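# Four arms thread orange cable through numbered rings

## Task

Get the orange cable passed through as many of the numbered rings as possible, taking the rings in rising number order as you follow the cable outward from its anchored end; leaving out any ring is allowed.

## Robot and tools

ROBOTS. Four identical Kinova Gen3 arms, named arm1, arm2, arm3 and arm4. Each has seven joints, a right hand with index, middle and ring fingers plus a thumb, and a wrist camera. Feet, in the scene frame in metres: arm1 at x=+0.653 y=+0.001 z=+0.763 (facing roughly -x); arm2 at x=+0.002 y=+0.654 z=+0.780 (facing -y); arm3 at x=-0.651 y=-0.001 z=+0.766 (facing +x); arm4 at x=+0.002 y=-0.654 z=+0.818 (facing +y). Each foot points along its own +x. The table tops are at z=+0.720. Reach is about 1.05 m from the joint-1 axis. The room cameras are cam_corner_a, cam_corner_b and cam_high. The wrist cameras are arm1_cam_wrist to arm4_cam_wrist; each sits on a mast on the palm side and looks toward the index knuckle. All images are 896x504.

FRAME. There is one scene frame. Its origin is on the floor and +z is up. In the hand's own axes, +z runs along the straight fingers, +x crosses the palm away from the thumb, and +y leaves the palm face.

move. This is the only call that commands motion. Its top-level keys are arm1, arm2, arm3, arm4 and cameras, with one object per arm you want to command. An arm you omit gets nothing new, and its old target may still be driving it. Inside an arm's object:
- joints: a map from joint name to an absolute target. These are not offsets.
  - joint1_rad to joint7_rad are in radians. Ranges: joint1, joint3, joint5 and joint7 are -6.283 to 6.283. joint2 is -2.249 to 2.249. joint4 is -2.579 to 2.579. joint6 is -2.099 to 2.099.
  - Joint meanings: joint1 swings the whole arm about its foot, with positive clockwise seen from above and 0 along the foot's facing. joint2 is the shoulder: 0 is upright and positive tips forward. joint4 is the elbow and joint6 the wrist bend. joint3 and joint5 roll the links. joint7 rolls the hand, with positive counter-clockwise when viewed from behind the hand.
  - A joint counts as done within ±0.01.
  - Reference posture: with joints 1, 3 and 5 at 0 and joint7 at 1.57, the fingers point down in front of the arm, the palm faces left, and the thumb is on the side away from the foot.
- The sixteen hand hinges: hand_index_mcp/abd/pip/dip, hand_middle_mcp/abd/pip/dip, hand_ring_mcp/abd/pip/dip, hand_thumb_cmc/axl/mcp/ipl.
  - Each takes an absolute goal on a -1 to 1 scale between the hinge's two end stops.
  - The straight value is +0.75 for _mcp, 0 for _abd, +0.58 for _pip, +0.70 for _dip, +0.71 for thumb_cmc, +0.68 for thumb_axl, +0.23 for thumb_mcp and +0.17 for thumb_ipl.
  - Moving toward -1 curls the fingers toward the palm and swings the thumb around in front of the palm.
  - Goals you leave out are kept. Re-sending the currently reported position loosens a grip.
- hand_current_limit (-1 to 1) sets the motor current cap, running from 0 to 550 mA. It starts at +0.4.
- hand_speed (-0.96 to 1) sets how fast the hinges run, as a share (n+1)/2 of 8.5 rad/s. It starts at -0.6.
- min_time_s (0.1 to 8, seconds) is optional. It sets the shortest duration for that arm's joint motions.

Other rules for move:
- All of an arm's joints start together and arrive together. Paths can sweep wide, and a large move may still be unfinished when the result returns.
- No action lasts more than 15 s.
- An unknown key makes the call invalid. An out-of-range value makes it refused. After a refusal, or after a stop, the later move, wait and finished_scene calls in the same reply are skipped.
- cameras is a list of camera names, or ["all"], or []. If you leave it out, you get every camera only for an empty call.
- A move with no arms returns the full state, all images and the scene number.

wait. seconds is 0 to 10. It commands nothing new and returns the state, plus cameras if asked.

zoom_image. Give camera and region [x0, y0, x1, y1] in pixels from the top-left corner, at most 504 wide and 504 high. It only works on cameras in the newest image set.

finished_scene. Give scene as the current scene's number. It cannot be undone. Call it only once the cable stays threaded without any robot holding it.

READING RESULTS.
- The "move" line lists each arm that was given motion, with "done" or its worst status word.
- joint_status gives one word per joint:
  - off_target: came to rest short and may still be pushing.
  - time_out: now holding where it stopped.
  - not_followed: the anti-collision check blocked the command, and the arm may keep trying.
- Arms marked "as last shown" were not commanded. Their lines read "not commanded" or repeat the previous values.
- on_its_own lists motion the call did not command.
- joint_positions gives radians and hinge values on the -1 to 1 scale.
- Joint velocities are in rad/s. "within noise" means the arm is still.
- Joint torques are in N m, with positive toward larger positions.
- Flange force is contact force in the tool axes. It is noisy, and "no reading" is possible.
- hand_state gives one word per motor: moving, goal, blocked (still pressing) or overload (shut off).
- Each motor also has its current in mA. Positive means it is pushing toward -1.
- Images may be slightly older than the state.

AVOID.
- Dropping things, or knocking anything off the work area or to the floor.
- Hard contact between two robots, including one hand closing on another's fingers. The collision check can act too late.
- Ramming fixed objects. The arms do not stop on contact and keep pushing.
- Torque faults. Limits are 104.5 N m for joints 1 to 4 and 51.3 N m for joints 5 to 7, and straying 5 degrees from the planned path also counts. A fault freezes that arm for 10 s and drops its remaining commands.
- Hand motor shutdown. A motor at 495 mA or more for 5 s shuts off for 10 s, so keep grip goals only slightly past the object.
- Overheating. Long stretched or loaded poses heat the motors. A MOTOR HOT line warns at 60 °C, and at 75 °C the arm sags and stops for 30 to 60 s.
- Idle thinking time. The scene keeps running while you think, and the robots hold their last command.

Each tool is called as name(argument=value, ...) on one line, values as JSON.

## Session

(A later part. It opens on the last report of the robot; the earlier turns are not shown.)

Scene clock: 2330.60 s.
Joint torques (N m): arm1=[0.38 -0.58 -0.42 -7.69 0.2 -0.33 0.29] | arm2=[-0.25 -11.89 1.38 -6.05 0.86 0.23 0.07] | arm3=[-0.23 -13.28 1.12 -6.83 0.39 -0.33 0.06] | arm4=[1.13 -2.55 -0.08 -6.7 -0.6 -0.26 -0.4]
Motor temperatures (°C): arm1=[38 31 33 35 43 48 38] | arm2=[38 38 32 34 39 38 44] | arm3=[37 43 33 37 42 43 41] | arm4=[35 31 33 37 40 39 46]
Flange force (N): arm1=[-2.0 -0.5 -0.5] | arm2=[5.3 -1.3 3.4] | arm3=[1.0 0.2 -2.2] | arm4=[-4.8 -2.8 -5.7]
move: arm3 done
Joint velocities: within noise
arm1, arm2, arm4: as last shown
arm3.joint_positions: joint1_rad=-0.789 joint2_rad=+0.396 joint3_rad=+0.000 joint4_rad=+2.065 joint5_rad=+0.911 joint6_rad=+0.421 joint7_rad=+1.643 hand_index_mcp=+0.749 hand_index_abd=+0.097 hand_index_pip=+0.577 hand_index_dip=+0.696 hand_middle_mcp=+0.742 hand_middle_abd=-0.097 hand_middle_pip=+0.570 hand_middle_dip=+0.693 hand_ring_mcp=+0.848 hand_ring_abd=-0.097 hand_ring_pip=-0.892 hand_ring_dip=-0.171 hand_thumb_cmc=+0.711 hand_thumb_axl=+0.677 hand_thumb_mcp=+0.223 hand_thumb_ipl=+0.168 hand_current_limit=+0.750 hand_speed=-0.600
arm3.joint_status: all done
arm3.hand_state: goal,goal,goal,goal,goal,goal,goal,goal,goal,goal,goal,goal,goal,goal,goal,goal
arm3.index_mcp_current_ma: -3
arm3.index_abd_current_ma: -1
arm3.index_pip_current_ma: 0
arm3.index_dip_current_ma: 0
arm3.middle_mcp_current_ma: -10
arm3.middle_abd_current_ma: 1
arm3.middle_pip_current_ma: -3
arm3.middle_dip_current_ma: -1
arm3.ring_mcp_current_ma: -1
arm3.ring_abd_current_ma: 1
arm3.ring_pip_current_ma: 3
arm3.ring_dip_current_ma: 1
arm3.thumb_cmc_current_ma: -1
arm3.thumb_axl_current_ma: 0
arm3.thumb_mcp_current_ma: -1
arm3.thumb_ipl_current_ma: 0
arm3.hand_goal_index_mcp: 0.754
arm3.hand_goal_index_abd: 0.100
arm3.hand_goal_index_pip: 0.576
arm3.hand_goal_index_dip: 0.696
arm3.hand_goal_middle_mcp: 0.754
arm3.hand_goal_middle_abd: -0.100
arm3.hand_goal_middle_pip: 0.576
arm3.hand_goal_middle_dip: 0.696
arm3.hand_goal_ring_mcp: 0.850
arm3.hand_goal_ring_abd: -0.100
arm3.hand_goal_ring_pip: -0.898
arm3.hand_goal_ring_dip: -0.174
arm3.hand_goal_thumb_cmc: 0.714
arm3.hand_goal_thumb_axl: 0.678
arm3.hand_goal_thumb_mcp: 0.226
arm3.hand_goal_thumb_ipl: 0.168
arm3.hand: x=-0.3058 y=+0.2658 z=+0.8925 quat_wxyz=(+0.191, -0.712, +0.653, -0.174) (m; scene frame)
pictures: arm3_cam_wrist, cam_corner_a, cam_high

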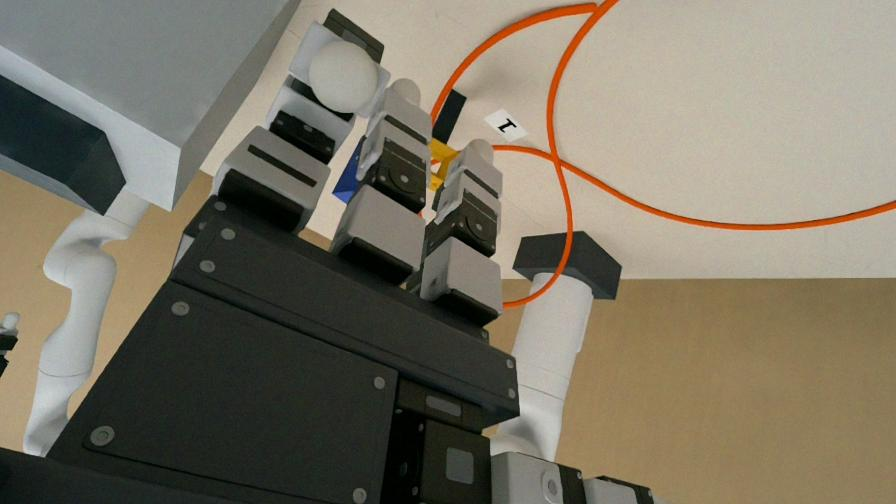

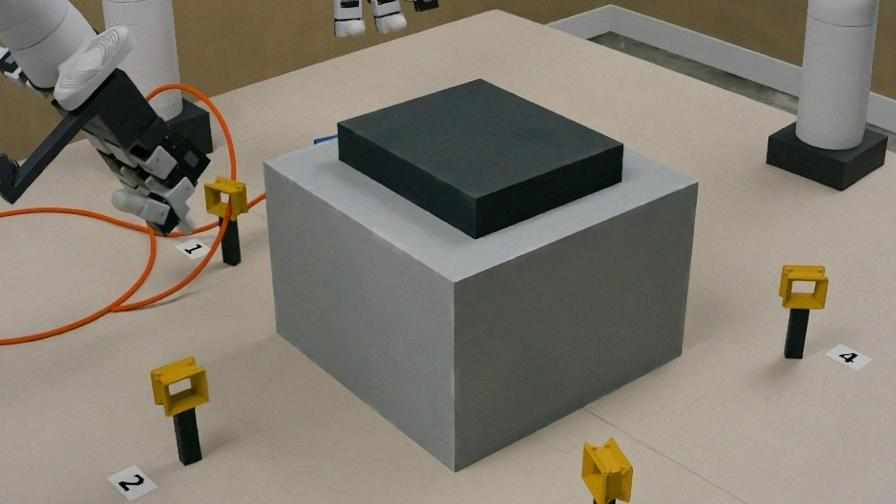

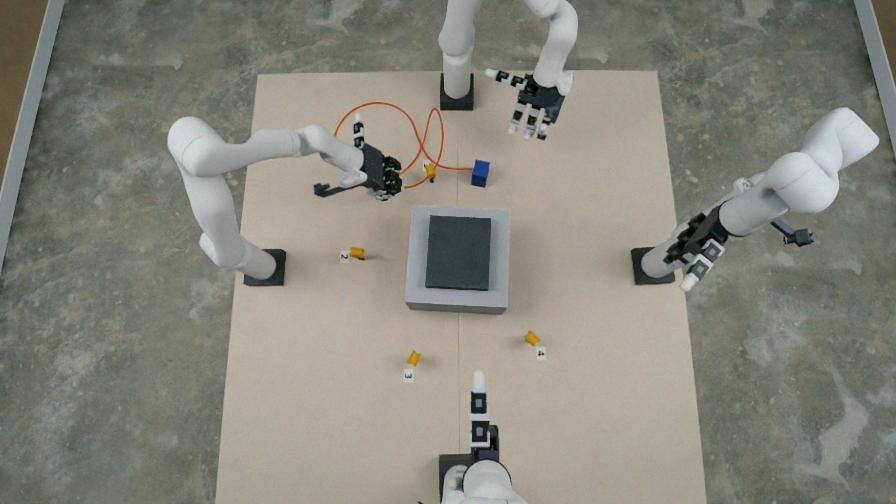

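move(arm3={"joints": {"joint1_rad": -0.7086, "joint2_rad": 0.6495, "joint4_rad": 2.0058, "joint5_rad": 1.4078, "joint6_rad": 0.3001, "joint7_rad": 1.1853}, "min_time_s": 1.8}, cameras=["cam_corner_a", "cam_high", "arm3_cam_wrist"])

zoom_image(camera="cam_corner_a", region=[60, 120, 300, 360])

zoom_image(camera="cam_high", region=[360, 130, 450, 210])

Scene clock: 2347.13 s.
Joint torques (N m): arm1=[0.4 -0.56 -0.42 -7.68 0.19 -0.33 0.27] | arm2=[-0.28 -11.87 1.41 -6 0.83 0.21 0.06] | arm3=[-0.2 -16.29 1.31 -5.61 0.24 0.26 0.07] | arm4=[1.11 -2.49 -0.06 -6.74 -0.61 -0.26 -0.38]
Motor temperatures (°C): arm1=[38 31 33 35 43 48 38] | arm2=[38 38 32 34 39 38 44] | arm3=[37 42 33 37 42 43 41] | arm4=[35 31 33 37 40 39 46]
Flange force (N): arm1=[-2.0 -0.6 -0.5] | arm2=[5.4 -1.2 3.2] | arm3=no reading | arm4=[-4.6 -2.7 -5.4]
move: arm3 done
Joint velocities: within noise
arm1, arm2, arm4: as last shown
arm3.joint_positions: joint1_rad=-0.709 joint2_rad=+0.649 joint3_rad=+0.000 joint4_rad=+2.006 joint5_rad=+1.408 joint6_rad=+0.300 joint7_rad=+1.185 hand_index_mcp=+0.749 hand_index_abd=+0.097 hand_index_pip=+0.577 hand_index_dip=+0.696 hand_middle_mcp=+0.742 hand_middle_abd=-0.097 hand_middle_pip=+0.570 hand_middle_dip=+0.693 hand_ring_mcp=+0.848 hand_ring_abd=-0.097 hand_ring_pip=-0.892 hand_ring_dip=-0.171 hand_thumb_cmc=+0.711 hand_thumb_axl=+0.677 hand_thumb_mcp=+0.223 hand_thumb_ipl=+0.168 hand_current_limit=+0.750 hand_speed=-0.600
arm3.joint_status: all done
arm3.hand_state: goal,goal,goal,goal,goal,goal,goal,goal,goal,goal,goal,goal,goal,goal,goal,goal
arm3.index_mcp_current_ma: -3
arm3.index_abd_current_ma: -1
arm3.index_pip_current_ma: 0
arm3.index_dip_current_ma: 0
arm3.middle_mcp_current_ma: -10
arm3.middle_abd_current_ma: 1
arm3.middle_pip_current_ma: -3
arm3.middle_dip_current_ma: -1
arm3.ring_mcp_current_ma: -1
arm3.ring_abd_current_ma: 1
arm3.ring_pip_current_ma: 3
arm3.ring_dip_current_ma: 1
arm3.thumb_cmc_current_ma: -1
arm3.thumb_axl_current_ma: 0
arm3.thumb_mcp_current_ma: -1
arm3.thumb_ipl_current_ma: 0
arm3.hand_goal_index_mcp: 0.754
arm3.hand_goal_index_abd: 0.100
arm3.hand_goal_index_pip: 0.576
arm3.hand_goal_index_dip: 0.696
arm3.hand_goal_middle_mcp: 0.754
arm3.hand_goal_middle_abd: -0.100
arm3.hand_goal_middle_pip: 0.576
arm3.hand_goal_middle_dip: 0.696
arm3.hand_goal_ring_mcp: 0.850
arm3.hand_goal_ring_abd: -0.100
arm3.hand_goal_ring_pip: -0.898
arm3.hand_goal_ring_dip: -0.174
arm3.hand_goal_thumb_cmc: 0.714
arm3.hand_goal_thumb_axl: 0.678
arm3.hand_goal_thumb_mcp: 0.226
arm3.hand_goal_thumb_ipl: 0.168
arm3.hand: x=-0.2561 y=+0.2702 z=+0.8058 quat_wxyz=(+0.191, -0.712, +0.653, -0.175) (m; scene frame)
pictures: arm3_cam_wrist, cam_corner_a, cam_high

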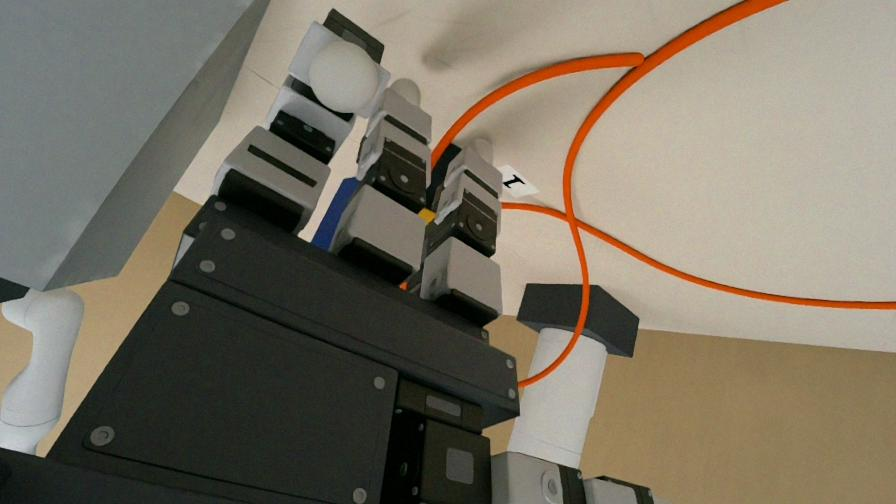

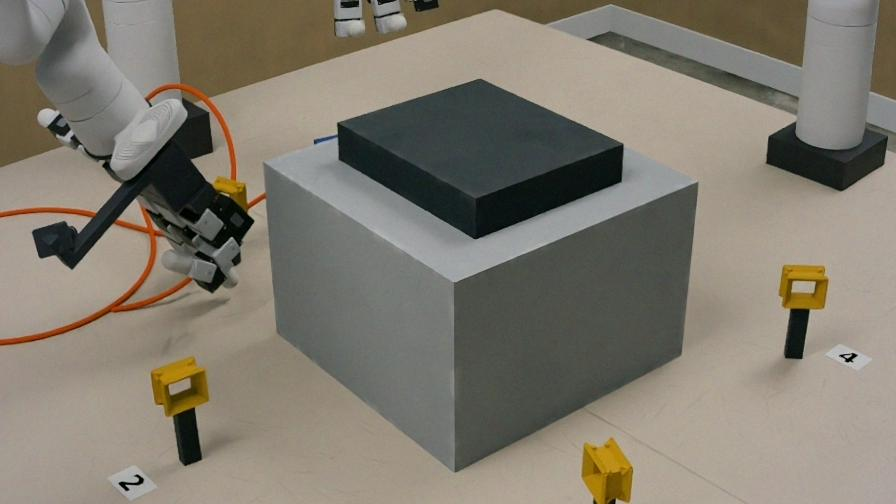

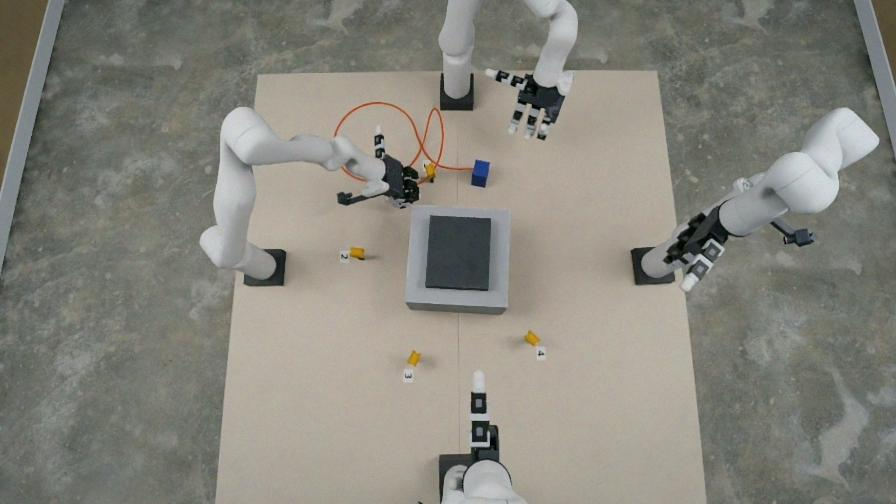

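Scaled by 2.100 from the camera's 896x504 image, which has a finer 1280x720 frame.

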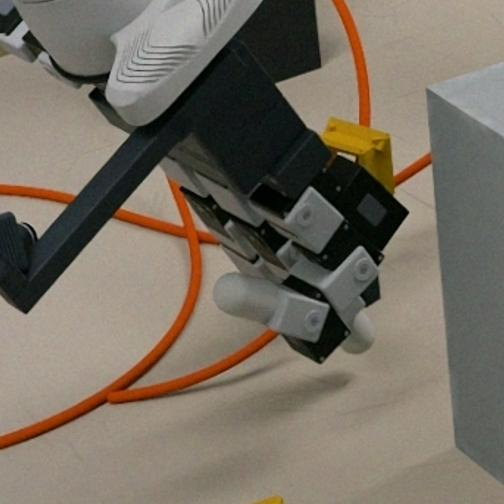

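Scaled by 5.600 from the camera's 896x504 image, which has a finer 1280x720 frame.

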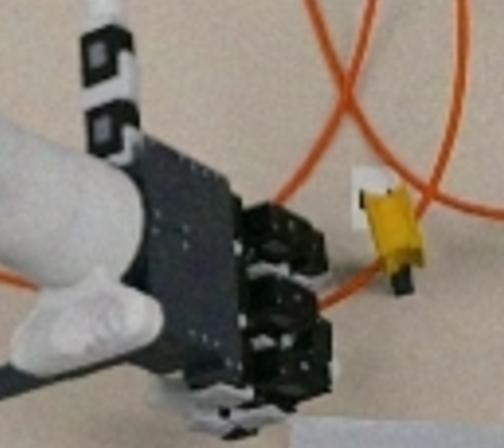

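move(arm3={"joints": {"hand_index_abd": -0.25, "hand_middle_abd": 0.25}}, cameras=["cam_corner_a", "arm3_cam_wrist"])

zoom_image(camera="cam_corner_a", region=[60, 120, 300, 360])

zoom_image(camera="arm3_cam_wrist", region=[360, 20, 660, 240])

Scene clock: 2352.97 s.
Joint torques (N m): arm1=[0.38 -0.6 -0.41 -7.7 0.19 -0.33 0.28] | arm2=[-0.26 -11.81 1.35 -5.96 0.86 0.24 0.09] | arm3=[-0.22 -16.35 1.35 -5.56 0.16 0.36 0.03] | arm4=[1.11 -2.52 -0.08 -6.71 -0.61 -0.24 -0.41]
Motor temperatures (°C): arm1=[38 31 33 35 43 48 38] | arm2=[38 38 32 34 39 38 44] | arm3=[37 42 33 37 42 43 41] | arm4=[35 31 33 37 40 39 46]
Flange force (N): arm1=[-2.0 -0.5 -0.4] | arm2=[5.3 -1.2 3.2] | arm3=no reading | arm4=[-4.7 -2.8 -5.5]
move: arm3 off_target
Joint velocities: within noise
arm1, arm2, arm4: as last shown
arm3.joint_positions: joint1_rad=-0.709 joint2_rad=+0.650 joint3_rad=+0.000 joint4_rad=+2.006 joint5_rad=+1.408 joint6_rad=+0.300 joint7_rad=+1.185 hand_index_mcp=+0.749 hand_index_abd=-0.103 hand_index_pip=+0.577 hand_index_dip=+0.696 hand_middle_mcp=+0.742 hand_middle_abd=+0.103 hand_middle_pip=+0.570 hand_middle_dip=+0.693 hand_ring_mcp=+0.848 hand_ring_abd=-0.097 hand_ring_pip=-0.892 hand_ring_dip=-0.171 hand_thumb_cmc=+0.711 hand_thumb_axl=+0.677 hand_thumb_mcp=+0.223 hand_thumb_ipl=+0.168 hand_current_limit=+0.750 hand_speed=-0.600
arm3.joint_status: hand_index_abd off_target (ended at -0.103, target -0.250); hand_middle_abd off_target (ended at +0.103, target +0.250)
arm3.hand_state: goal,blocked,goal,goal,goal,blocked,goal,goal,goal,goal,goal,goal,goal,goal,goal,goal
arm3.index_mcp_current_ma: -3
arm3.index_abd_current_ma: 367
arm3.index_pip_current_ma: 0
arm3.index_dip_current_ma: 0
arm3.middle_mcp_current_ma: -10
arm3.middle_abd_current_ma: -367
arm3.middle_pip_current_ma: -3
arm3.middle_dip_current_ma: -1
arm3.ring_mcp_current_ma: -1
arm3.ring_abd_current_ma: 1
arm3.ring_pip_current_ma: 3
arm3.ring_dip_current_ma: 1
arm3.thumb_cmc_current_ma: -1
arm3.thumb_axl_current_ma: 0
arm3.thumb_mcp_current_ma: -1
arm3.thumb_ipl_current_ma: 0
arm3.hand_goal_index_mcp: 0.754
arm3.hand_goal_index_abd: -0.250
arm3.hand_goal_index_pip: 0.576
arm3.hand_goal_index_dip: 0.696
arm3.hand_goal_middle_mcp: 0.754
arm3.hand_goal_middle_abd: 0.250
arm3.hand_goal_middle_pip: 0.576
arm3.hand_goal_middle_dip: 0.696
arm3.hand_goal_ring_mcp: 0.850
arm3.hand_goal_ring_abd: -0.100
arm3.hand_goal_ring_pip: -0.898
arm3.hand_goal_ring_dip: -0.174
arm3.hand_goal_thumb_cmc: 0.714
arm3.hand_goal_thumb_axl: 0.678
arm3.hand_goal_thumb_mcp: 0.226
arm3.hand_goal_thumb_ipl: 0.168
arm3.hand: x=-0.2562 y=+0.2702 z=+0.8058 quat_wxyz=(+0.191, -0.712, +0.653, -0.175) (m; scene frame)
pictures: arm3_cam_wrist, cam_corner_a

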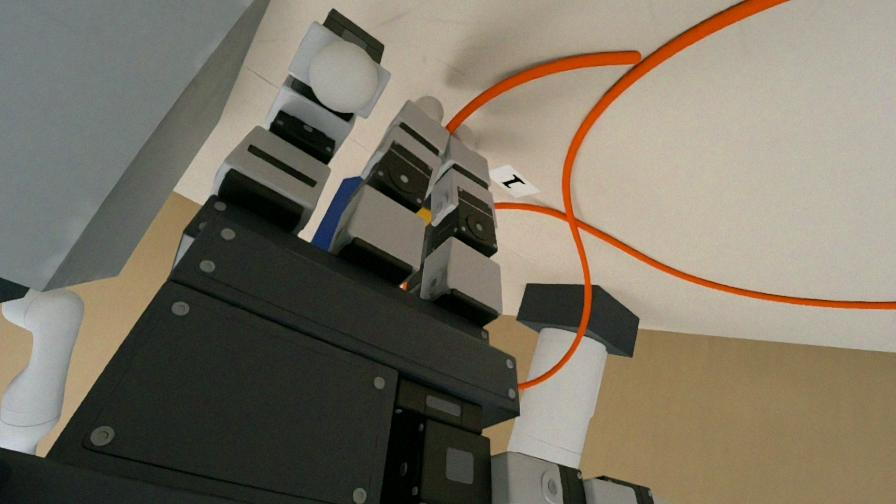

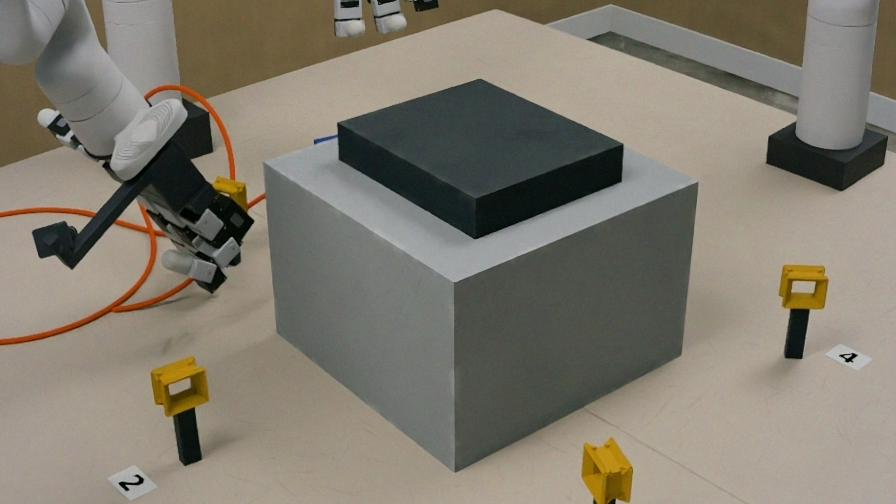

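Scaled by 2.100 from the camera's 896x504 image, which has a finer 1280x720 frame.

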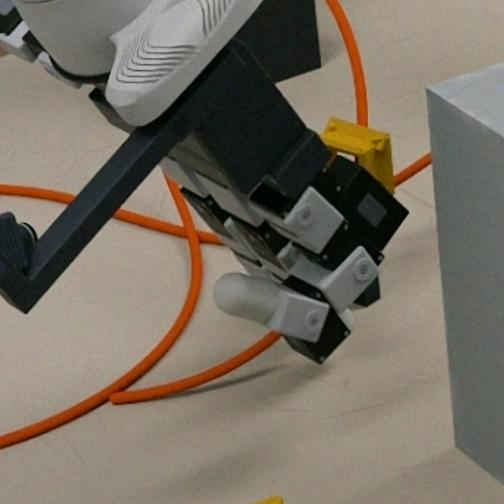

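Scaled by 1.680 from the camera's 896x504 image, which has a finer 1280x720 frame.

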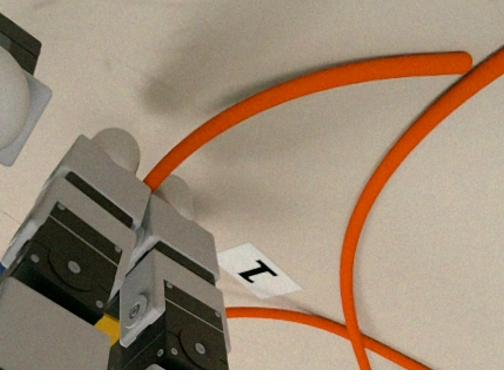

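move(arm3={"joints": {"hand_index_abd": 0.03, "hand_middle_abd": -0.03}})

move(arm3={"joints": {"joint1_rad": -0.7021, "joint2_rad": 0.6724, "joint4_rad": 1.9963, "joint5_rad": 1.4552, "joint6_rad": 0.2948, "joint7_rad": 1.142}, "min_time_s": 0.5}, cameras=["arm3_cam_wrist"])

zoom_image(camera="arm3_cam_wrist", region=[360, 20, 660, 240])

move(arm3={"joints": {"hand_index_abd": -0.25, "hand_middle_abd": 0.25}}, cameras=["arm3_cam_wrist", "cam_corner_a"])

zoom_image(camera="arm3_cam_wrist", region=[360, 20, 660, 240])

Scene clock: 2389.50 s.
Joint torques (N m): arm1=[0.37 -0.58 -0.41 -7.73 0.2 -0.33 0.28] | arm2=[-0.28 -11.86 1.38 -6.02 0.83 0.23 0.06] | arm3=[-0.22 -16.28 1.33 -5.51 0.17 0.27 0.07] | arm4=[1.11 -2.52 -0.1 -6.69 -0.59 -0.25 -0.37]
Motor temperatures (°C): arm1=[38 31 33 35 43 48 38] | arm2=[38 38 32 34 39 38 44] | arm3=[37 42 33 37 42 43 41] | arm4=[35 31 33 37 40 39 46]
Flange force (N): arm1=[-2.0 -0.5 -0.3] | arm2=[5.3 -1.2 3.3] | arm3=no reading | arm4=[-4.7 -2.8 -5.7]
move: arm3 done
Joint velocities: within noise
arm1, arm2, arm4: as last shown
arm3.joint_positions: joint1_rad=-0.709 joint2_rad=+0.650 joint3_rad=+0.000 joint4_rad=+2.006 joint5_rad=+1.408 joint6_rad=+0.300 joint7_rad=+1.185 hand_index_mcp=+0.749 hand_index_abd=+0.027 hand_index_pip=+0.577 hand_index_dip=+0.696 hand_middle_mcp=+0.742 hand_middle_abd=-0.027 hand_middle_pip=+0.570 hand_middle_dip=+0.693 hand_ring_mcp=+0.848 hand_ring_abd=-0.097 hand_ring_pip=-0.892 hand_ring_dip=-0.171 hand_thumb_cmc=+0.711 hand_thumb_axl=+0.677 hand_thumb_mcp=+0.223 hand_thumb_ipl=+0.168 hand_current_limit=+0.750 hand_speed=-0.600
arm3.joint_status: all done
arm3.hand_state: goal,goal,goal,goal,goal,goal,goal,goal,goal,goal,goal,goal,goal,goal,goal,goal
arm3.index_mcp_current_ma: -3
arm3.index_abd_current_ma: -1
arm3.index_pip_current_ma: 0
arm3.index_dip_current_ma: 0
arm3.middle_mcp_current_ma: -10
arm3.middle_abd_current_ma: 1
arm3.middle_pip_current_ma: -3
arm3.middle_dip_current_ma: -1
arm3.ring_mcp_current_ma: -1
arm3.ring_abd_current_ma: 1
arm3.ring_pip_current_ma: 3
arm3.ring_dip_current_ma: 1
arm3.thumb_cmc_current_ma: -1
arm3.thumb_axl_current_ma: 0
arm3.thumb_mcp_current_ma: -1
arm3.thumb_ipl_current_ma: 0
arm3.hand_goal_index_mcp: 0.754
arm3.hand_goal_index_abd: 0.030
arm3.hand_goal_index_pip: 0.576
arm3.hand_goal_index_dip: 0.696
arm3.hand_goal_middle_mcp: 0.754
arm3.hand_goal_middle_abd: -0.030
arm3.hand_goal_middle_pip: 0.576
arm3.hand_goal_middle_dip: 0.696
arm3.hand_goal_ring_mcp: 0.850
arm3.hand_goal_ring_abd: -0.100
arm3.hand_goal_ring_pip: -0.898
arm3.hand_goal_ring_dip: -0.174
arm3.hand_goal_thumb_cmc: 0.714
arm3.hand_goal_thumb_axl: 0.678
arm3.hand_goal_thumb_mcp: 0.226
arm3.hand_goal_thumb_ipl: 0.168
arm3.hand: x=-0.2562 y=+0.2702 z=+0.8058 quat_wxyz=(+0.191, -0.712, +0.653, -0.175) (m; scene frame)
pictures: none

Scene clock: 2390.33 s.
Joint torques (N m): arm1=[0.41 -0.55 -0.42 -7.7 0.18 -0.32 0.26] | arm2=[-0.21 -11.79 1.29 -6.01 0.86 0.22 0.03] | arm3=[-0.29 -16.56 1.3 -5.44 0.12 0.33 0.07] | arm4=[1.13 -2.51 -0.06 -6.67 -0.6 -0.25 -0.39]
Motor temperatures (°C): arm1=[38 31 33 35 43 48 38] | arm2=[38 38 32 34 39 38 44] | arm3=[37 42 33 37 42 43 41] | arm4=[35 31 33 37 40 39 46]
Flange force (N): arm1=[-1.9 -0.6 -0.4] | arm2=[5.2 -1.1 3.1] | arm3=no reading | arm4=[-4.8 -2.7 -5.7]
move: arm3 done
Joint velocities: within noise
arm1, arm2, arm4: as last shown
arm3.joint_positions: joint1_rad=-0.702 joint2_rad=+0.672 joint3_rad=+0.000 joint4_rad=+1.996 joint5_rad=+1.455 joint6_rad=+0.295 joint7_rad=+1.142 hand_index_mcp=+0.749 hand_index_abd=+0.027 hand_index_pip=+0.577 hand_index_dip=+0.696 hand_middle_mcp=+0.742 hand_middle_abd=-0.027 hand_middle_pip=+0.570 hand_middle_dip=+0.693 hand_ring_mcp=+0.848 hand_ring_abd=-0.097 hand_ring_pip=-0.892 hand_ring_dip=-0.171 hand_thumb_cmc=+0.711 hand_thumb_axl=+0.677 hand_thumb_mcp=+0.223 hand_thumb_ipl=+0.168 hand_current_limit=+0.750 hand_speed=-0.600
arm3.joint_status: all done
arm3.hand_state: goal,goal,goal,goal,goal,goal,goal,goal,goal,goal,goal,goal,goal,goal,goal,goal
arm3.index_mcp_current_ma: -3
arm3.index_abd_current_ma: -1
arm3.index_pip_current_ma: 0
arm3.index_dip_current_ma: 0
arm3.middle_mcp_current_ma: -10
arm3.middle_abd_current_ma: 1
arm3.middle_pip_current_ma: -3
arm3.middle_dip_current_ma: -1
arm3.ring_mcp_current_ma: -1
arm3.ring_abd_current_ma: 1
arm3.ring_pip_current_ma: 3
arm3.ring_dip_current_ma: 1
arm3.thumb_cmc_current_ma: -1
arm3.thumb_axl_current_ma: 0
arm3.thumb_mcp_current_ma: -1
arm3.thumb_ipl_current_ma: 0
arm3.hand_goal_index_mcp: 0.754
arm3.hand_goal_index_abd: 0.030
arm3.hand_goal_index_pip: 0.576
arm3.hand_goal_index_dip: 0.696
arm3.hand_goal_middle_mcp: 0.754
arm3.hand_goal_middle_abd: -0.030
arm3.hand_goal_middle_pip: 0.576
arm3.hand_goal_middle_dip: 0.696
arm3.hand_goal_ring_mcp: 0.850
arm3.hand_goal_ring_abd: -0.100
arm3.hand_goal_ring_pip: -0.898
arm3.hand_goal_ring_dip: -0.174
arm3.hand_goal_thumb_cmc: 0.714
arm3.hand_goal_thumb_axl: 0.678
arm3.hand_goal_thumb_mcp: 0.226
arm3.hand_goal_thumb_ipl: 0.168
arm3.hand: x=-0.2517 y=+0.2707 z=+0.7979 quat_wxyz=(+0.191, -0.712, +0.653, -0.174) (m; scene frame)
pictures: arm3_cam_wrist

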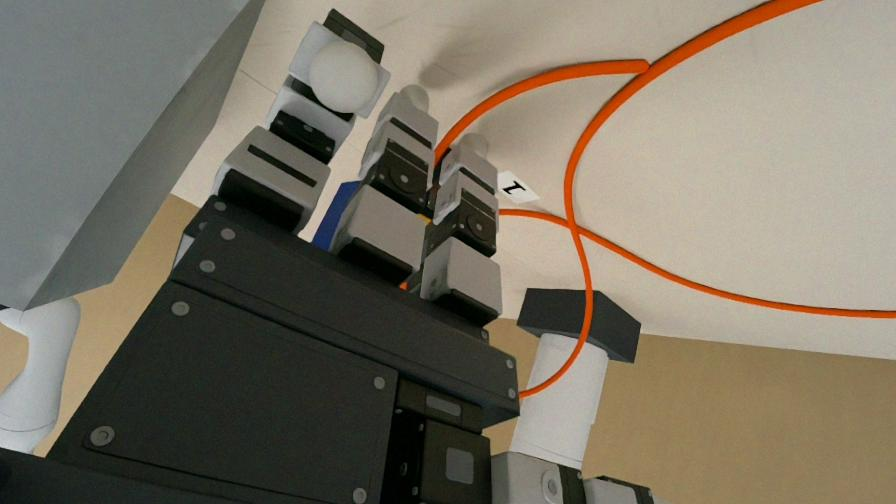

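Scaled by 1.680 from the camera's 896x504 image, which has a finer 1280x720 frame.

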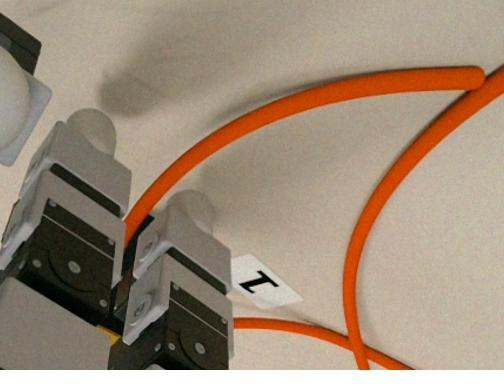

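Scene clock: 2390.90 s.
Joint torques (N m): arm1=[0.44 -0.57 -0.4 -7.69 0.18 -0.33 0.27] | arm2=[-0.16 -11.88 1.37 -5.98 0.84 0.22 0.06] | arm3=[-0.13 -16.53 1.45 -5.41 0.2 0.45 0.11] | arm4=[1.13 -2.51 -0.1 -6.69 -0.61 -0.26 -0.41]
Motor temperatures (°C): arm1=[38 31 33 35 43 48 38] | arm2=[38 38 32 34 39 38 44] | arm3=[37 42 33 37 42 43 41] | arm4=[35 31 33 37 40 39 46]
Flange force (N): arm1=[-2.0 -0.6 -0.5] | arm2=[5.5 -1.4 3.2] | arm3=no reading | arm4=[-4.7 -2.9 -5.7]
move: arm3 off_target
Joint velocities: within noise
arm1.joint_positions: joint1_rad=-0.550 joint2_rad=-0.436 joint3_rad=-0.047 joint4_rad=+1.499 joint5_rad=+0.004 joint6_rad=+1.995 joint7_rad=+1.775 hand_index_mcp=+0.753 hand_index_abd=+0.000 hand_index_pip=+0.577 hand_index_dip=+0.696 hand_middle_mcp=+0.753 hand_middle_abd=+0.000 hand_middle_pip=+0.577 hand_middle_dip=+0.696 hand_ring_mcp=+0.753 hand_ring_abd=+0.000 hand_ring_pip=+0.577 hand_ring_dip=+0.696 hand_thumb_cmc=+0.714 hand_thumb_axl=+0.677 hand_thumb_mcp=+0.224 hand_thumb_ipl=+0.168 hand_current_limit=+0.400 hand_speed=-0.600
arm1.joint_status: not commanded
arm1.hand_state: goal,goal,goal,goal,goal,goal,goal,goal,goal,goal,overload,goal,goal,goal,goal,goal
arm1.index_mcp_current_ma: 0
arm1.index_abd_current_ma: 0
arm1.index_pip_current_ma: 0
arm1.index_dip_current_ma: 0
arm1.middle_mcp_current_ma: 0
arm1.middle_abd_current_ma: 0
arm1.middle_pip_current_ma: 0
arm1.middle_dip_current_ma: 0
arm1.ring_mcp_current_ma: 0
arm1.ring_abd_current_ma: 0
arm1.ring_pip_current_ma: 0
arm1.ring_dip_current_ma: 0
arm1.thumb_cmc_current_ma: 0
arm1.thumb_axl_current_ma: 0
arm1.thumb_mcp_current_ma: -2
arm1.thumb_ipl_current_ma: 0
arm1.hand_goal_index_mcp: 0.754
arm1.hand_goal_index_abd: 0.000
arm1.hand_goal_index_pip: 0.576
arm1.hand_goal_index_dip: 0.696
arm1.hand_goal_middle_mcp: 0.754
arm1.hand_goal_middle_abd: 0.000
arm1.hand_goal_middle_pip: 0.576
arm1.hand_goal_middle_dip: 0.696
arm1.hand_goal_ring_mcp: 0.754
arm1.hand_goal_ring_abd: 0.000
arm1.hand_goal_ring_pip: 0.576
arm1.hand_goal_ring_dip: 0.696
arm1.hand_goal_thumb_cmc: 0.714
arm1.hand_goal_thumb_axl: 0.678
arm1.hand_goal_thumb_mcp: 0.226
arm1.hand_goal_thumb_ipl: 0.168
arm1.hand: x=+0.5862 y=-0.1235 z=+1.2802 quat_wxyz=(+0.004, +0.911, +0.409, -0.040) (m; scene frame)
arm2.joint_positions: joint1_rad=-1.200 joint2_rad=+0.177 joint3_rad=+0.000 joint4_rad=+2.145 joint5_rad=+0.350 joint6_rad=+0.855 joint7_rad=-1.797 hand_index_mcp=+0.759 hand_index_abd=+0.057 hand_index_pip=+0.580 hand_index_dip=-0.638 hand_middle_mcp=+0.759 hand_middle_abd=-0.117 hand_middle_pip=+0.580 hand_middle_dip=-0.637 hand_ring_mcp=+0.852 hand_ring_abd=-0.097 hand_ring_pip=-0.893 hand_ring_dip=-0.172 hand_thumb_cmc=+0.717 hand_thumb_axl=+0.677 hand_thumb_mcp=+0.223 hand_thumb_ipl=+0.168 hand_current_limit=+0.750 hand_speed=-0.600
arm2.joint_status: not commanded
arm2.hand_state: goal,goal,goal,goal,goal,goal,goal,goal,goal,goal,goal,goal,goal,goal,goal,goal
arm2.index_mcp_current_ma: 10
arm2.index_abd_current_ma: -5
arm2.index_pip_current_ma: 9
arm2.index_dip_current_ma: 0
arm2.middle_mcp_current_ma: 12
arm2.middle_abd_current_ma: 6
arm2.middle_pip_current_ma: 8
arm2.middle_dip_current_ma: 2
arm2.ring_mcp_current_ma: 4
arm2.ring_abd_current_ma: 4
arm2.ring_pip_current_ma: 12
arm2.ring_dip_current_ma: 5
arm2.thumb_cmc_current_ma: 5
arm2.thumb_axl_current_ma: -1
arm2.thumb_mcp_current_ma: -7
arm2.thumb_ipl_current_ma: 0
arm2.hand_goal_index_mcp: 0.754
arm2.hand_goal_index_abd: 0.060
arm2.hand_goal_index_pip: 0.576
arm2.hand_goal_index_dip: -0.638
arm2.hand_goal_middle_mcp: 0.754
arm2.hand_goal_middle_abd: -0.120
arm2.hand_goal_middle_pip: 0.576
arm2.hand_goal_middle_dip: -0.638
arm2.hand_goal_ring_mcp: 0.850
arm2.hand_goal_ring_abd: -0.100
arm2.hand_goal_ring_pip: -0.898
arm2.hand_goal_ring_dip: -0.174
arm2.hand_goal_thumb_cmc: 0.714
arm2.hand_goal_thumb_axl: 0.678
arm2.hand_goal_thumb_mcp: 0.226
arm2.hand_goal_thumb_ipl: 0.168
arm2.hand: x=+0.1895 y=+0.3765 z=+0.9980 quat_wxyz=(+0.130, +0.973, -0.189, -0.026) (m; scene frame)
arm3.joint_positions: joint1_rad=-0.702 joint2_rad=+0.672 joint3_rad=+0.000 joint4_rad=+1.996 joint5_rad=+1.455 joint6_rad=+0.295 joint7_rad=+1.142 hand_index_mcp=+0.751 hand_index_abd=-0.062 hand_index_pip=+0.577 hand_index_dip=+0.696 hand_middle_mcp=+0.741 hand_middle_abd=+0.063 hand_middle_pip=+0.570 hand_middle_dip=+0.693 hand_ring_mcp=+0.848 hand_ring_abd=-0.097 hand_ring_pip=-0.892 hand_ring_dip=-0.171 hand_thumb_cmc=+0.711 hand_thumb_axl=+0.677 hand_thumb_mcp=+0.223 hand_thumb_ipl=+0.168 hand_current_limit=+0.750 hand_speed=-0.600
arm3.joint_status: hand_index_abd off_target (ended at -0.062, target -0.250); hand_middle_abd off_target (ended at +0.063, target +0.250)
arm3.hand_state: goal,blocked,goal,goal,goal,blocked,goal,goal,goal,goal,goal,goal,goal,goal,goal,goal
arm3.index_mcp_current_ma: -1
arm3.index_abd_current_ma: 481
arm3.index_pip_current_ma: 0
arm3.index_dip_current_ma: 0
arm3.middle_mcp_current_ma: -11
arm3.middle_abd_current_ma: -481
arm3.middle_pip_current_ma: -3
arm3.middle_dip_current_ma: -1
arm3.ring_mcp_current_ma: -1
arm3.ring_abd_current_ma: 1
arm3.ring_pip_current_ma: 3
arm3.ring_dip_current_ma: 1
arm3.thumb_cmc_current_ma: -1
arm3.thumb_axl_current_ma: 0
arm3.thumb_mcp_current_ma: -1
arm3.thumb_ipl_current_ma: 0
arm3.hand_goal_index_mcp: 0.754
arm3.hand_goal_index_abd: -0.250
arm3.hand_goal_index_pip: 0.576
arm3.hand_goal_index_dip: 0.696
arm3.hand_goal_middle_mcp: 0.754
arm3.hand_goal_middle_abd: 0.250
arm3.hand_goal_middle_pip: 0.576
arm3.hand_goal_middle_dip: 0.696
arm3.hand_goal_ring_mcp: 0.850
arm3.hand_goal_ring_abd: -0.100
arm3.hand_goal_ring_pip: -0.898
arm3.hand_goal_ring_dip: -0.174
arm3.hand_goal_thumb_cmc: 0.714
arm3.hand_goal_thumb_axl: 0.678
arm3.hand_goal_thumb_mcp: 0.226
arm3.hand_goal_thumb_ipl: 0.168
arm3.hand: x=-0.2517 y=+0.2707 z=+0.7979 quat_wxyz=(+0.191, -0.712, +0.653, -0.174) (m; scene frame)
arm4.joint_positions: joint1_rad=+0.181 joint2_rad=-0.351 joint3_rad=-0.031 joint4_rad=+1.429 joint5_rad=-0.012 joint6_rad=+1.974 joint7_rad=+1.684 hand_index_mcp=+0.753 hand_index_abd=+0.115 hand_index_pip=+0.577 hand_index_dip=+0.696 hand_middle_mcp=+0.753 hand_middle_abd=-0.117 hand_middle_pip=+0.577 hand_middle_dip=+0.696 hand_ring_mcp=+0.848 hand_ring_abd=-0.097 hand_ring_pip=-0.891 hand_ring_dip=-0.171 hand_thumb_cmc=+0.714 hand_thumb_axl=+0.677 hand_thumb_mcp=+0.224 hand_thumb_ipl=+0.168 hand_current_limit=+0.750 hand_speed=-0.600
arm4.joint_status: not commanded
arm4.hand_state: goal,goal,goal,goal,goal,goal,goal,goal,goal,goal,goal,goal,goal,goal,goal,goal
arm4.index_mcp_current_ma: 0
arm4.index_abd_current_ma: -2
arm4.index_pip_current_ma: 0
arm4.index_dip_current_ma: 0
arm4.middle_mcp_current_ma: 0
arm4.middle_abd_current_ma: 1
arm4.middle_pip_current_ma: 0
arm4.middle_dip_current_ma: 0
arm4.ring_mcp_current_ma: -1
arm4.ring_abd_current_ma: 1
arm4.ring_pip_current_ma: 5
arm4.ring_dip_current_ma: 1
arm4.thumb_cmc_current_ma: 0
arm4.thumb_axl_current_ma: 0
arm4.thumb_mcp_current_ma: -1
arm4.thumb_ipl_current_ma: 0
arm4.hand_goal_index_mcp: 0.754
arm4.hand_goal_index_abd: 0.120
arm4.hand_goal_index_pip: 0.576
arm4.hand_goal_index_dip: 0.696
arm4.hand_goal_middle_mcp: 0.754
arm4.hand_goal_middle_abd: -0.120
arm4.hand_goal_middle_pip: 0.576
arm4.hand_goal_middle_dip: 0.696
arm4.hand_goal_ring_mcp: 0.850
arm4.hand_goal_ring_abd: -0.100
arm4.hand_goal_ring_pip: -0.898
arm4.hand_goal_ring_dip: -0.174
arm4.hand_goal_thumb_cmc: 0.714
arm4.hand_goal_thumb_axl: 0.678
arm4.hand_goal_thumb_mcp: 0.226
arm4.hand_goal_thumb_ipl: 0.168
arm4.hand: x=-0.0445 y=-0.4776 z=+1.3488 quat_wxyz=(+0.036, -0.706, +0.706, +0.029) (m; scene frame)
pictures: arm3_cam_wrist, cam_corner_a

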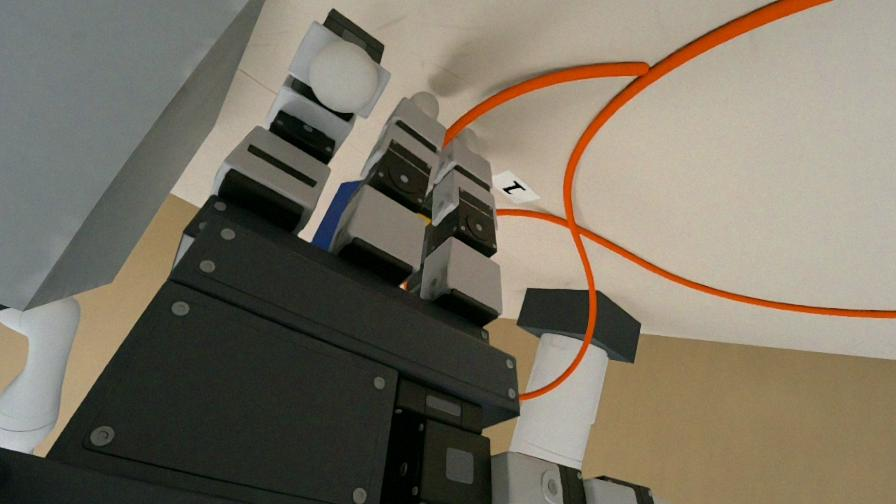

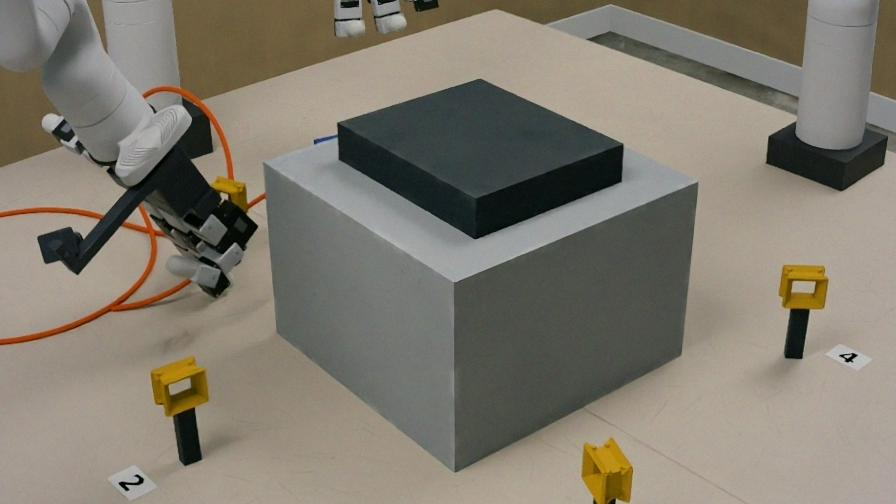

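Scaled by 1.680 from the camera's 896x504 image, which has a finer 1280x720 frame.

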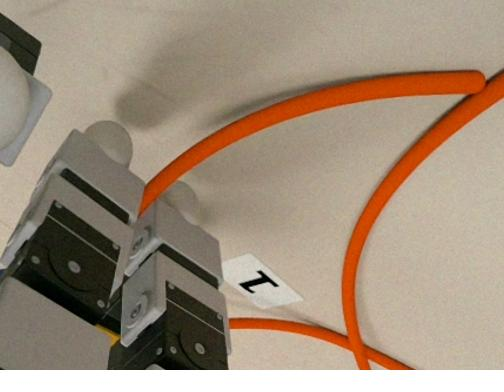

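move(arm3={"joints": {"joint1_rad": -0.6424, "joint2_rad": 0.5908, "joint4_rad": 1.8491, "joint5_rad": 0.4955, "joint6_rad": 0.4159, "joint7_rad": 2.1768}, "min_time_s": 1.2})

move(arm3={"joints": {"joint1_rad": -0.567, "joint2_rad": 0.5892, "joint4_rad": 1.585, "joint5_rad": 0.0927, "joint6_rad": 0.8104, "joint7_rad": 2.6899}, "min_time_s": 1.0}, cameras=["cam_corner_a", "arm3_cam_wrist", "cam_high"])

zoom_image(camera="cam_corner_a", region=[60, 120, 300, 360])

Scene clock: 2465.27 s.
Joint torques (N m): arm1=[0.39 -0.56 -0.44 -7.72 0.2 -0.33 0.28] | arm2=[-0.29 -11.87 1.36 -6.01 0.86 0.24 0.04] | arm3=[-0.14 -16.92 1.34 -6.93 0.18 -0.83 0.09] | arm4=[1.1 -2.49 -0.09 -6.7 -0.6 -0.25 -0.4]
Motor temperatures (°C): arm1=[38 31 33 35 43 48 38] | arm2=[38 38 32 34 39 38 44] | arm3=[37 42 33 36 42 44 41] | arm4=[35 31 33 37 40 39 46]
Flange force (N): arm1=[-1.9 -0.6 -0.3] | arm2=[5.3 -1.1 3.3] | arm3=[1.1 0.3 -1.3] | arm4=[-4.6 -2.9 -5.6]
move: arm3 done
Joint velocities: within noise
arm1, arm2, arm4: as last shown
arm3.joint_positions: joint1_rad=-0.642 joint2_rad=+0.591 joint3_rad=+0.000 joint4_rad=+1.849 joint5_rad=+0.495 joint6_rad=+0.416 joint7_rad=+2.177 hand_index_mcp=+0.750 hand_index_abd=-0.062 hand_index_pip=+0.577 hand_index_dip=+0.696 hand_middle_mcp=+0.739 hand_middle_abd=+0.064 hand_middle_pip=+0.570 hand_middle_dip=+0.693 hand_ring_mcp=+0.848 hand_ring_abd=-0.097 hand_ring_pip=-0.892 hand_ring_dip=-0.171 hand_thumb_cmc=+0.711 hand_thumb_axl=+0.677 hand_thumb_mcp=+0.223 hand_thumb_ipl=+0.168 hand_current_limit=+0.750 hand_speed=-0.600
arm3.joint_status: all done
arm3.hand_state: goal,blocked,goal,goal,goal,blocked,goal,goal,goal,goal,goal,goal,goal,goal,goal,goal
arm3.index_mcp_current_ma: -2
arm3.index_abd_current_ma: 481
arm3.index_pip_current_ma: 0
arm3.index_dip_current_ma: 0
arm3.middle_mcp_current_ma: -13
arm3.middle_abd_current_ma: -481
arm3.middle_pip_current_ma: -3
arm3.middle_dip_current_ma: -1
arm3.ring_mcp_current_ma: -1
arm3.ring_abd_current_ma: 1
arm3.ring_pip_current_ma: 3
arm3.ring_dip_current_ma: 1
arm3.thumb_cmc_current_ma: -1
arm3.thumb_axl_current_ma: 0
arm3.thumb_mcp_current_ma: -1
arm3.thumb_ipl_current_ma: 0
arm3.hand_goal_index_mcp: 0.754
arm3.hand_goal_index_abd: -0.250
arm3.hand_goal_index_pip: 0.576
arm3.hand_goal_index_dip: 0.696
arm3.hand_goal_middle_mcp: 0.754
arm3.hand_goal_middle_abd: 0.250
arm3.hand_goal_middle_pip: 0.576
arm3.hand_goal_middle_dip: 0.696
arm3.hand_goal_ring_mcp: 0.850
arm3.hand_goal_ring_abd: -0.100
arm3.hand_goal_ring_pip: -0.898
arm3.hand_goal_ring_dip: -0.174
arm3.hand_goal_thumb_cmc: 0.714
arm3.hand_goal_thumb_axl: 0.678
arm3.hand_goal_thumb_mcp: 0.226
arm3.hand_goal_thumb_ipl: 0.168
arm3.hand: x=-0.2556 y=+0.2664 z=+0.8502 quat_wxyz=(+0.142, -0.729, +0.657, -0.127) (m; scene frame)
pictures: none

Scene clock: 2466.67 s.
Joint torques (N m): arm1=[0.38 -0.57 -0.41 -7.71 0.22 -0.33 0.27] | arm2=[-0.23 -11.88 1.33 -5.99 0.88 0.22 0.07] | arm3=[-0.27 -17.88 0.95 -7.96 -0.04 -0.59 0.11] | arm4=[1.14 -2.51 -0.11 -6.71 -0.61 -0.23 -0.41]
Motor temperatures (°C): arm1=[38 31 33 35 43 48 38] | arm2=[38 38 32 34 39 38 44] | arm3=[37 42 33 36 42 44 41] | arm4=[35 31 33 37 40 39 46]
Flange force (N): arm1=[-2.0 -0.5 -0.3] | arm2=[5.4 -1.2 3.2] | arm3=[1.1 2.1 0.1] | arm4=[-4.7 -2.9 -5.5]
move: arm3 done
Joint velocities: within noise
arm1, arm2, arm4: as last shown
arm3.joint_positions: joint1_rad=-0.567 joint2_rad=+0.589 joint3_rad=+0.000 joint4_rad=+1.585 joint5_rad=+0.093 joint6_rad=+0.810 joint7_rad=+2.690 hand_index_mcp=+0.750 hand_index_abd=-0.062 hand_index_pip=+0.577 hand_index_dip=+0.696 hand_middle_mcp=+0.739 hand_middle_abd=+0.065 hand_middle_pip=+0.570 hand_middle_dip=+0.693 hand_ring_mcp=+0.848 hand_ring_abd=-0.097 hand_ring_pip=-0.892 hand_ring_dip=-0.171 hand_thumb_cmc=+0.711 hand_thumb_axl=+0.677 hand_thumb_mcp=+0.223 hand_thumb_ipl=+0.168 hand_current_limit=+0.750 hand_speed=-0.600
arm3.joint_status: all done
arm3.hand_state: goal,blocked,goal,goal,goal,blocked,goal,goal,goal,goal,goal,goal,goal,goal,goal,goal
arm3.index_mcp_current_ma: -2
arm3.index_abd_current_ma: 481
arm3.index_pip_current_ma: 0
arm3.index_dip_current_ma: 0
arm3.middle_mcp_current_ma: -13
arm3.middle_abd_current_ma: -481
arm3.middle_pip_current_ma: -3
arm3.middle_dip_current_ma: -1
arm3.ring_mcp_current_ma: -1
arm3.ring_abd_current_ma: 1
arm3.ring_pip_current_ma: 3
arm3.ring_dip_current_ma: 1
arm3.thumb_cmc_current_ma: -1
arm3.thumb_axl_current_ma: 0
arm3.thumb_mcp_current_ma: -1
arm3.thumb_ipl_current_ma: 0
arm3.hand_goal_index_mcp: 0.754
arm3.hand_goal_index_abd: -0.250
arm3.hand_goal_index_pip: 0.576
arm3.hand_goal_index_dip: 0.696
arm3.hand_goal_middle_mcp: 0.754
arm3.hand_goal_middle_abd: 0.250
arm3.hand_goal_middle_pip: 0.576
arm3.hand_goal_middle_dip: 0.696
arm3.hand_goal_ring_mcp: 0.850
arm3.hand_goal_ring_abd: -0.100
arm3.hand_goal_ring_pip: -0.898
arm3.hand_goal_ring_dip: -0.174
arm3.hand_goal_thumb_cmc: 0.714
arm3.hand_goal_thumb_axl: 0.678
arm3.hand_goal_thumb_mcp: 0.226
arm3.hand_goal_thumb_ipl: 0.168
arm3.hand: x=-0.2580 y=+0.2585 z=+0.9120 quat_wxyz=(+0.067, -0.763, +0.641, -0.056) (m; scene frame)
pictures: arm3_cam_wrist, cam_corner_a, cam_high

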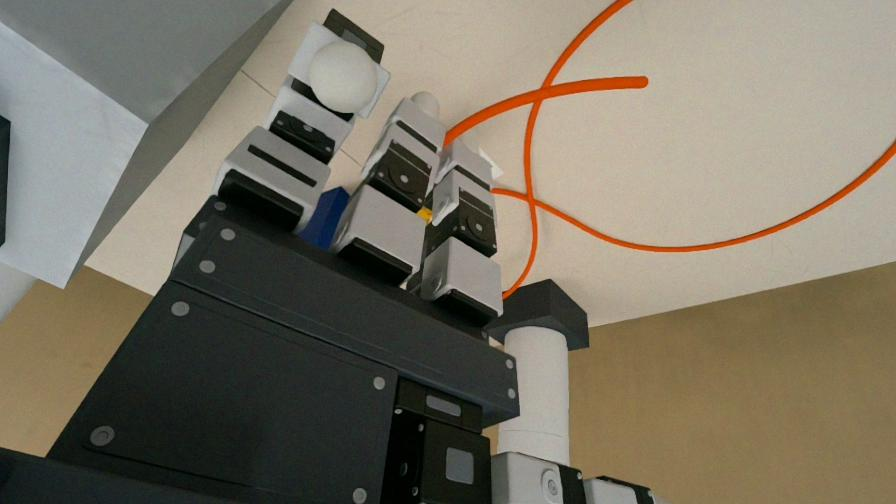

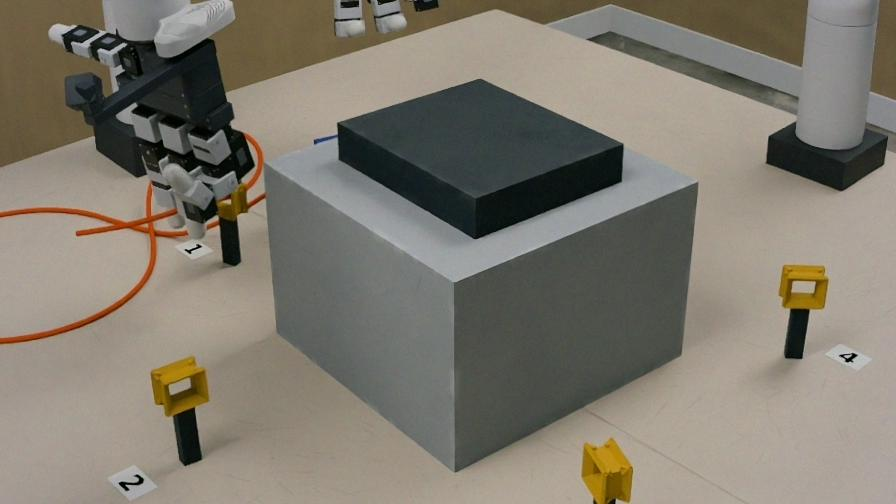

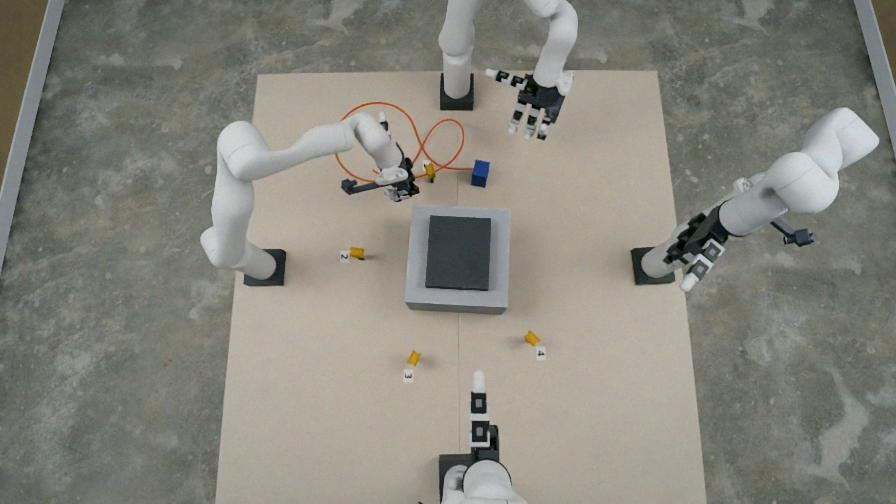

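Scaled by 2.100 from the camera's 896x504 image, which has a finer 1280x720 frame.

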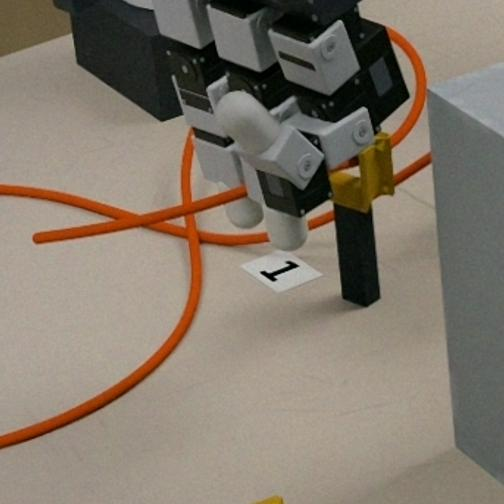

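zoom_image(camera="cam_high", region=[330, 130, 450, 210])

zoom_image(camera="arm3_cam_wrist", region=[360, 20, 700, 240])

Scaled by 4.200 from the camera's 896x504 image, which has a finer 1280x720 frame.

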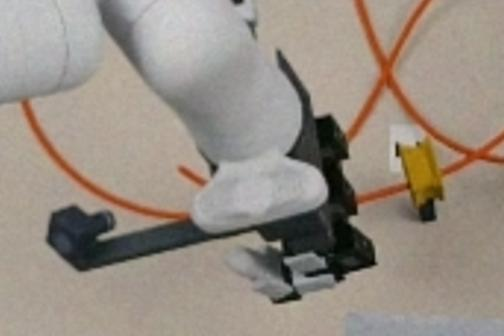

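Scaled by 1.482 from the camera's 896x504 image, which has a finer 1280x720 frame.

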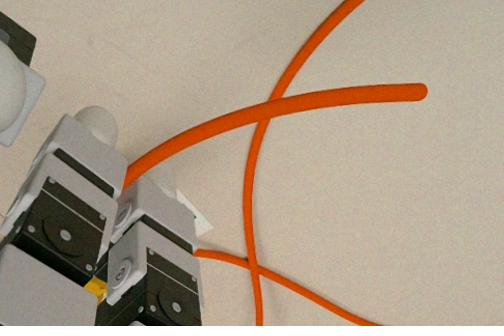

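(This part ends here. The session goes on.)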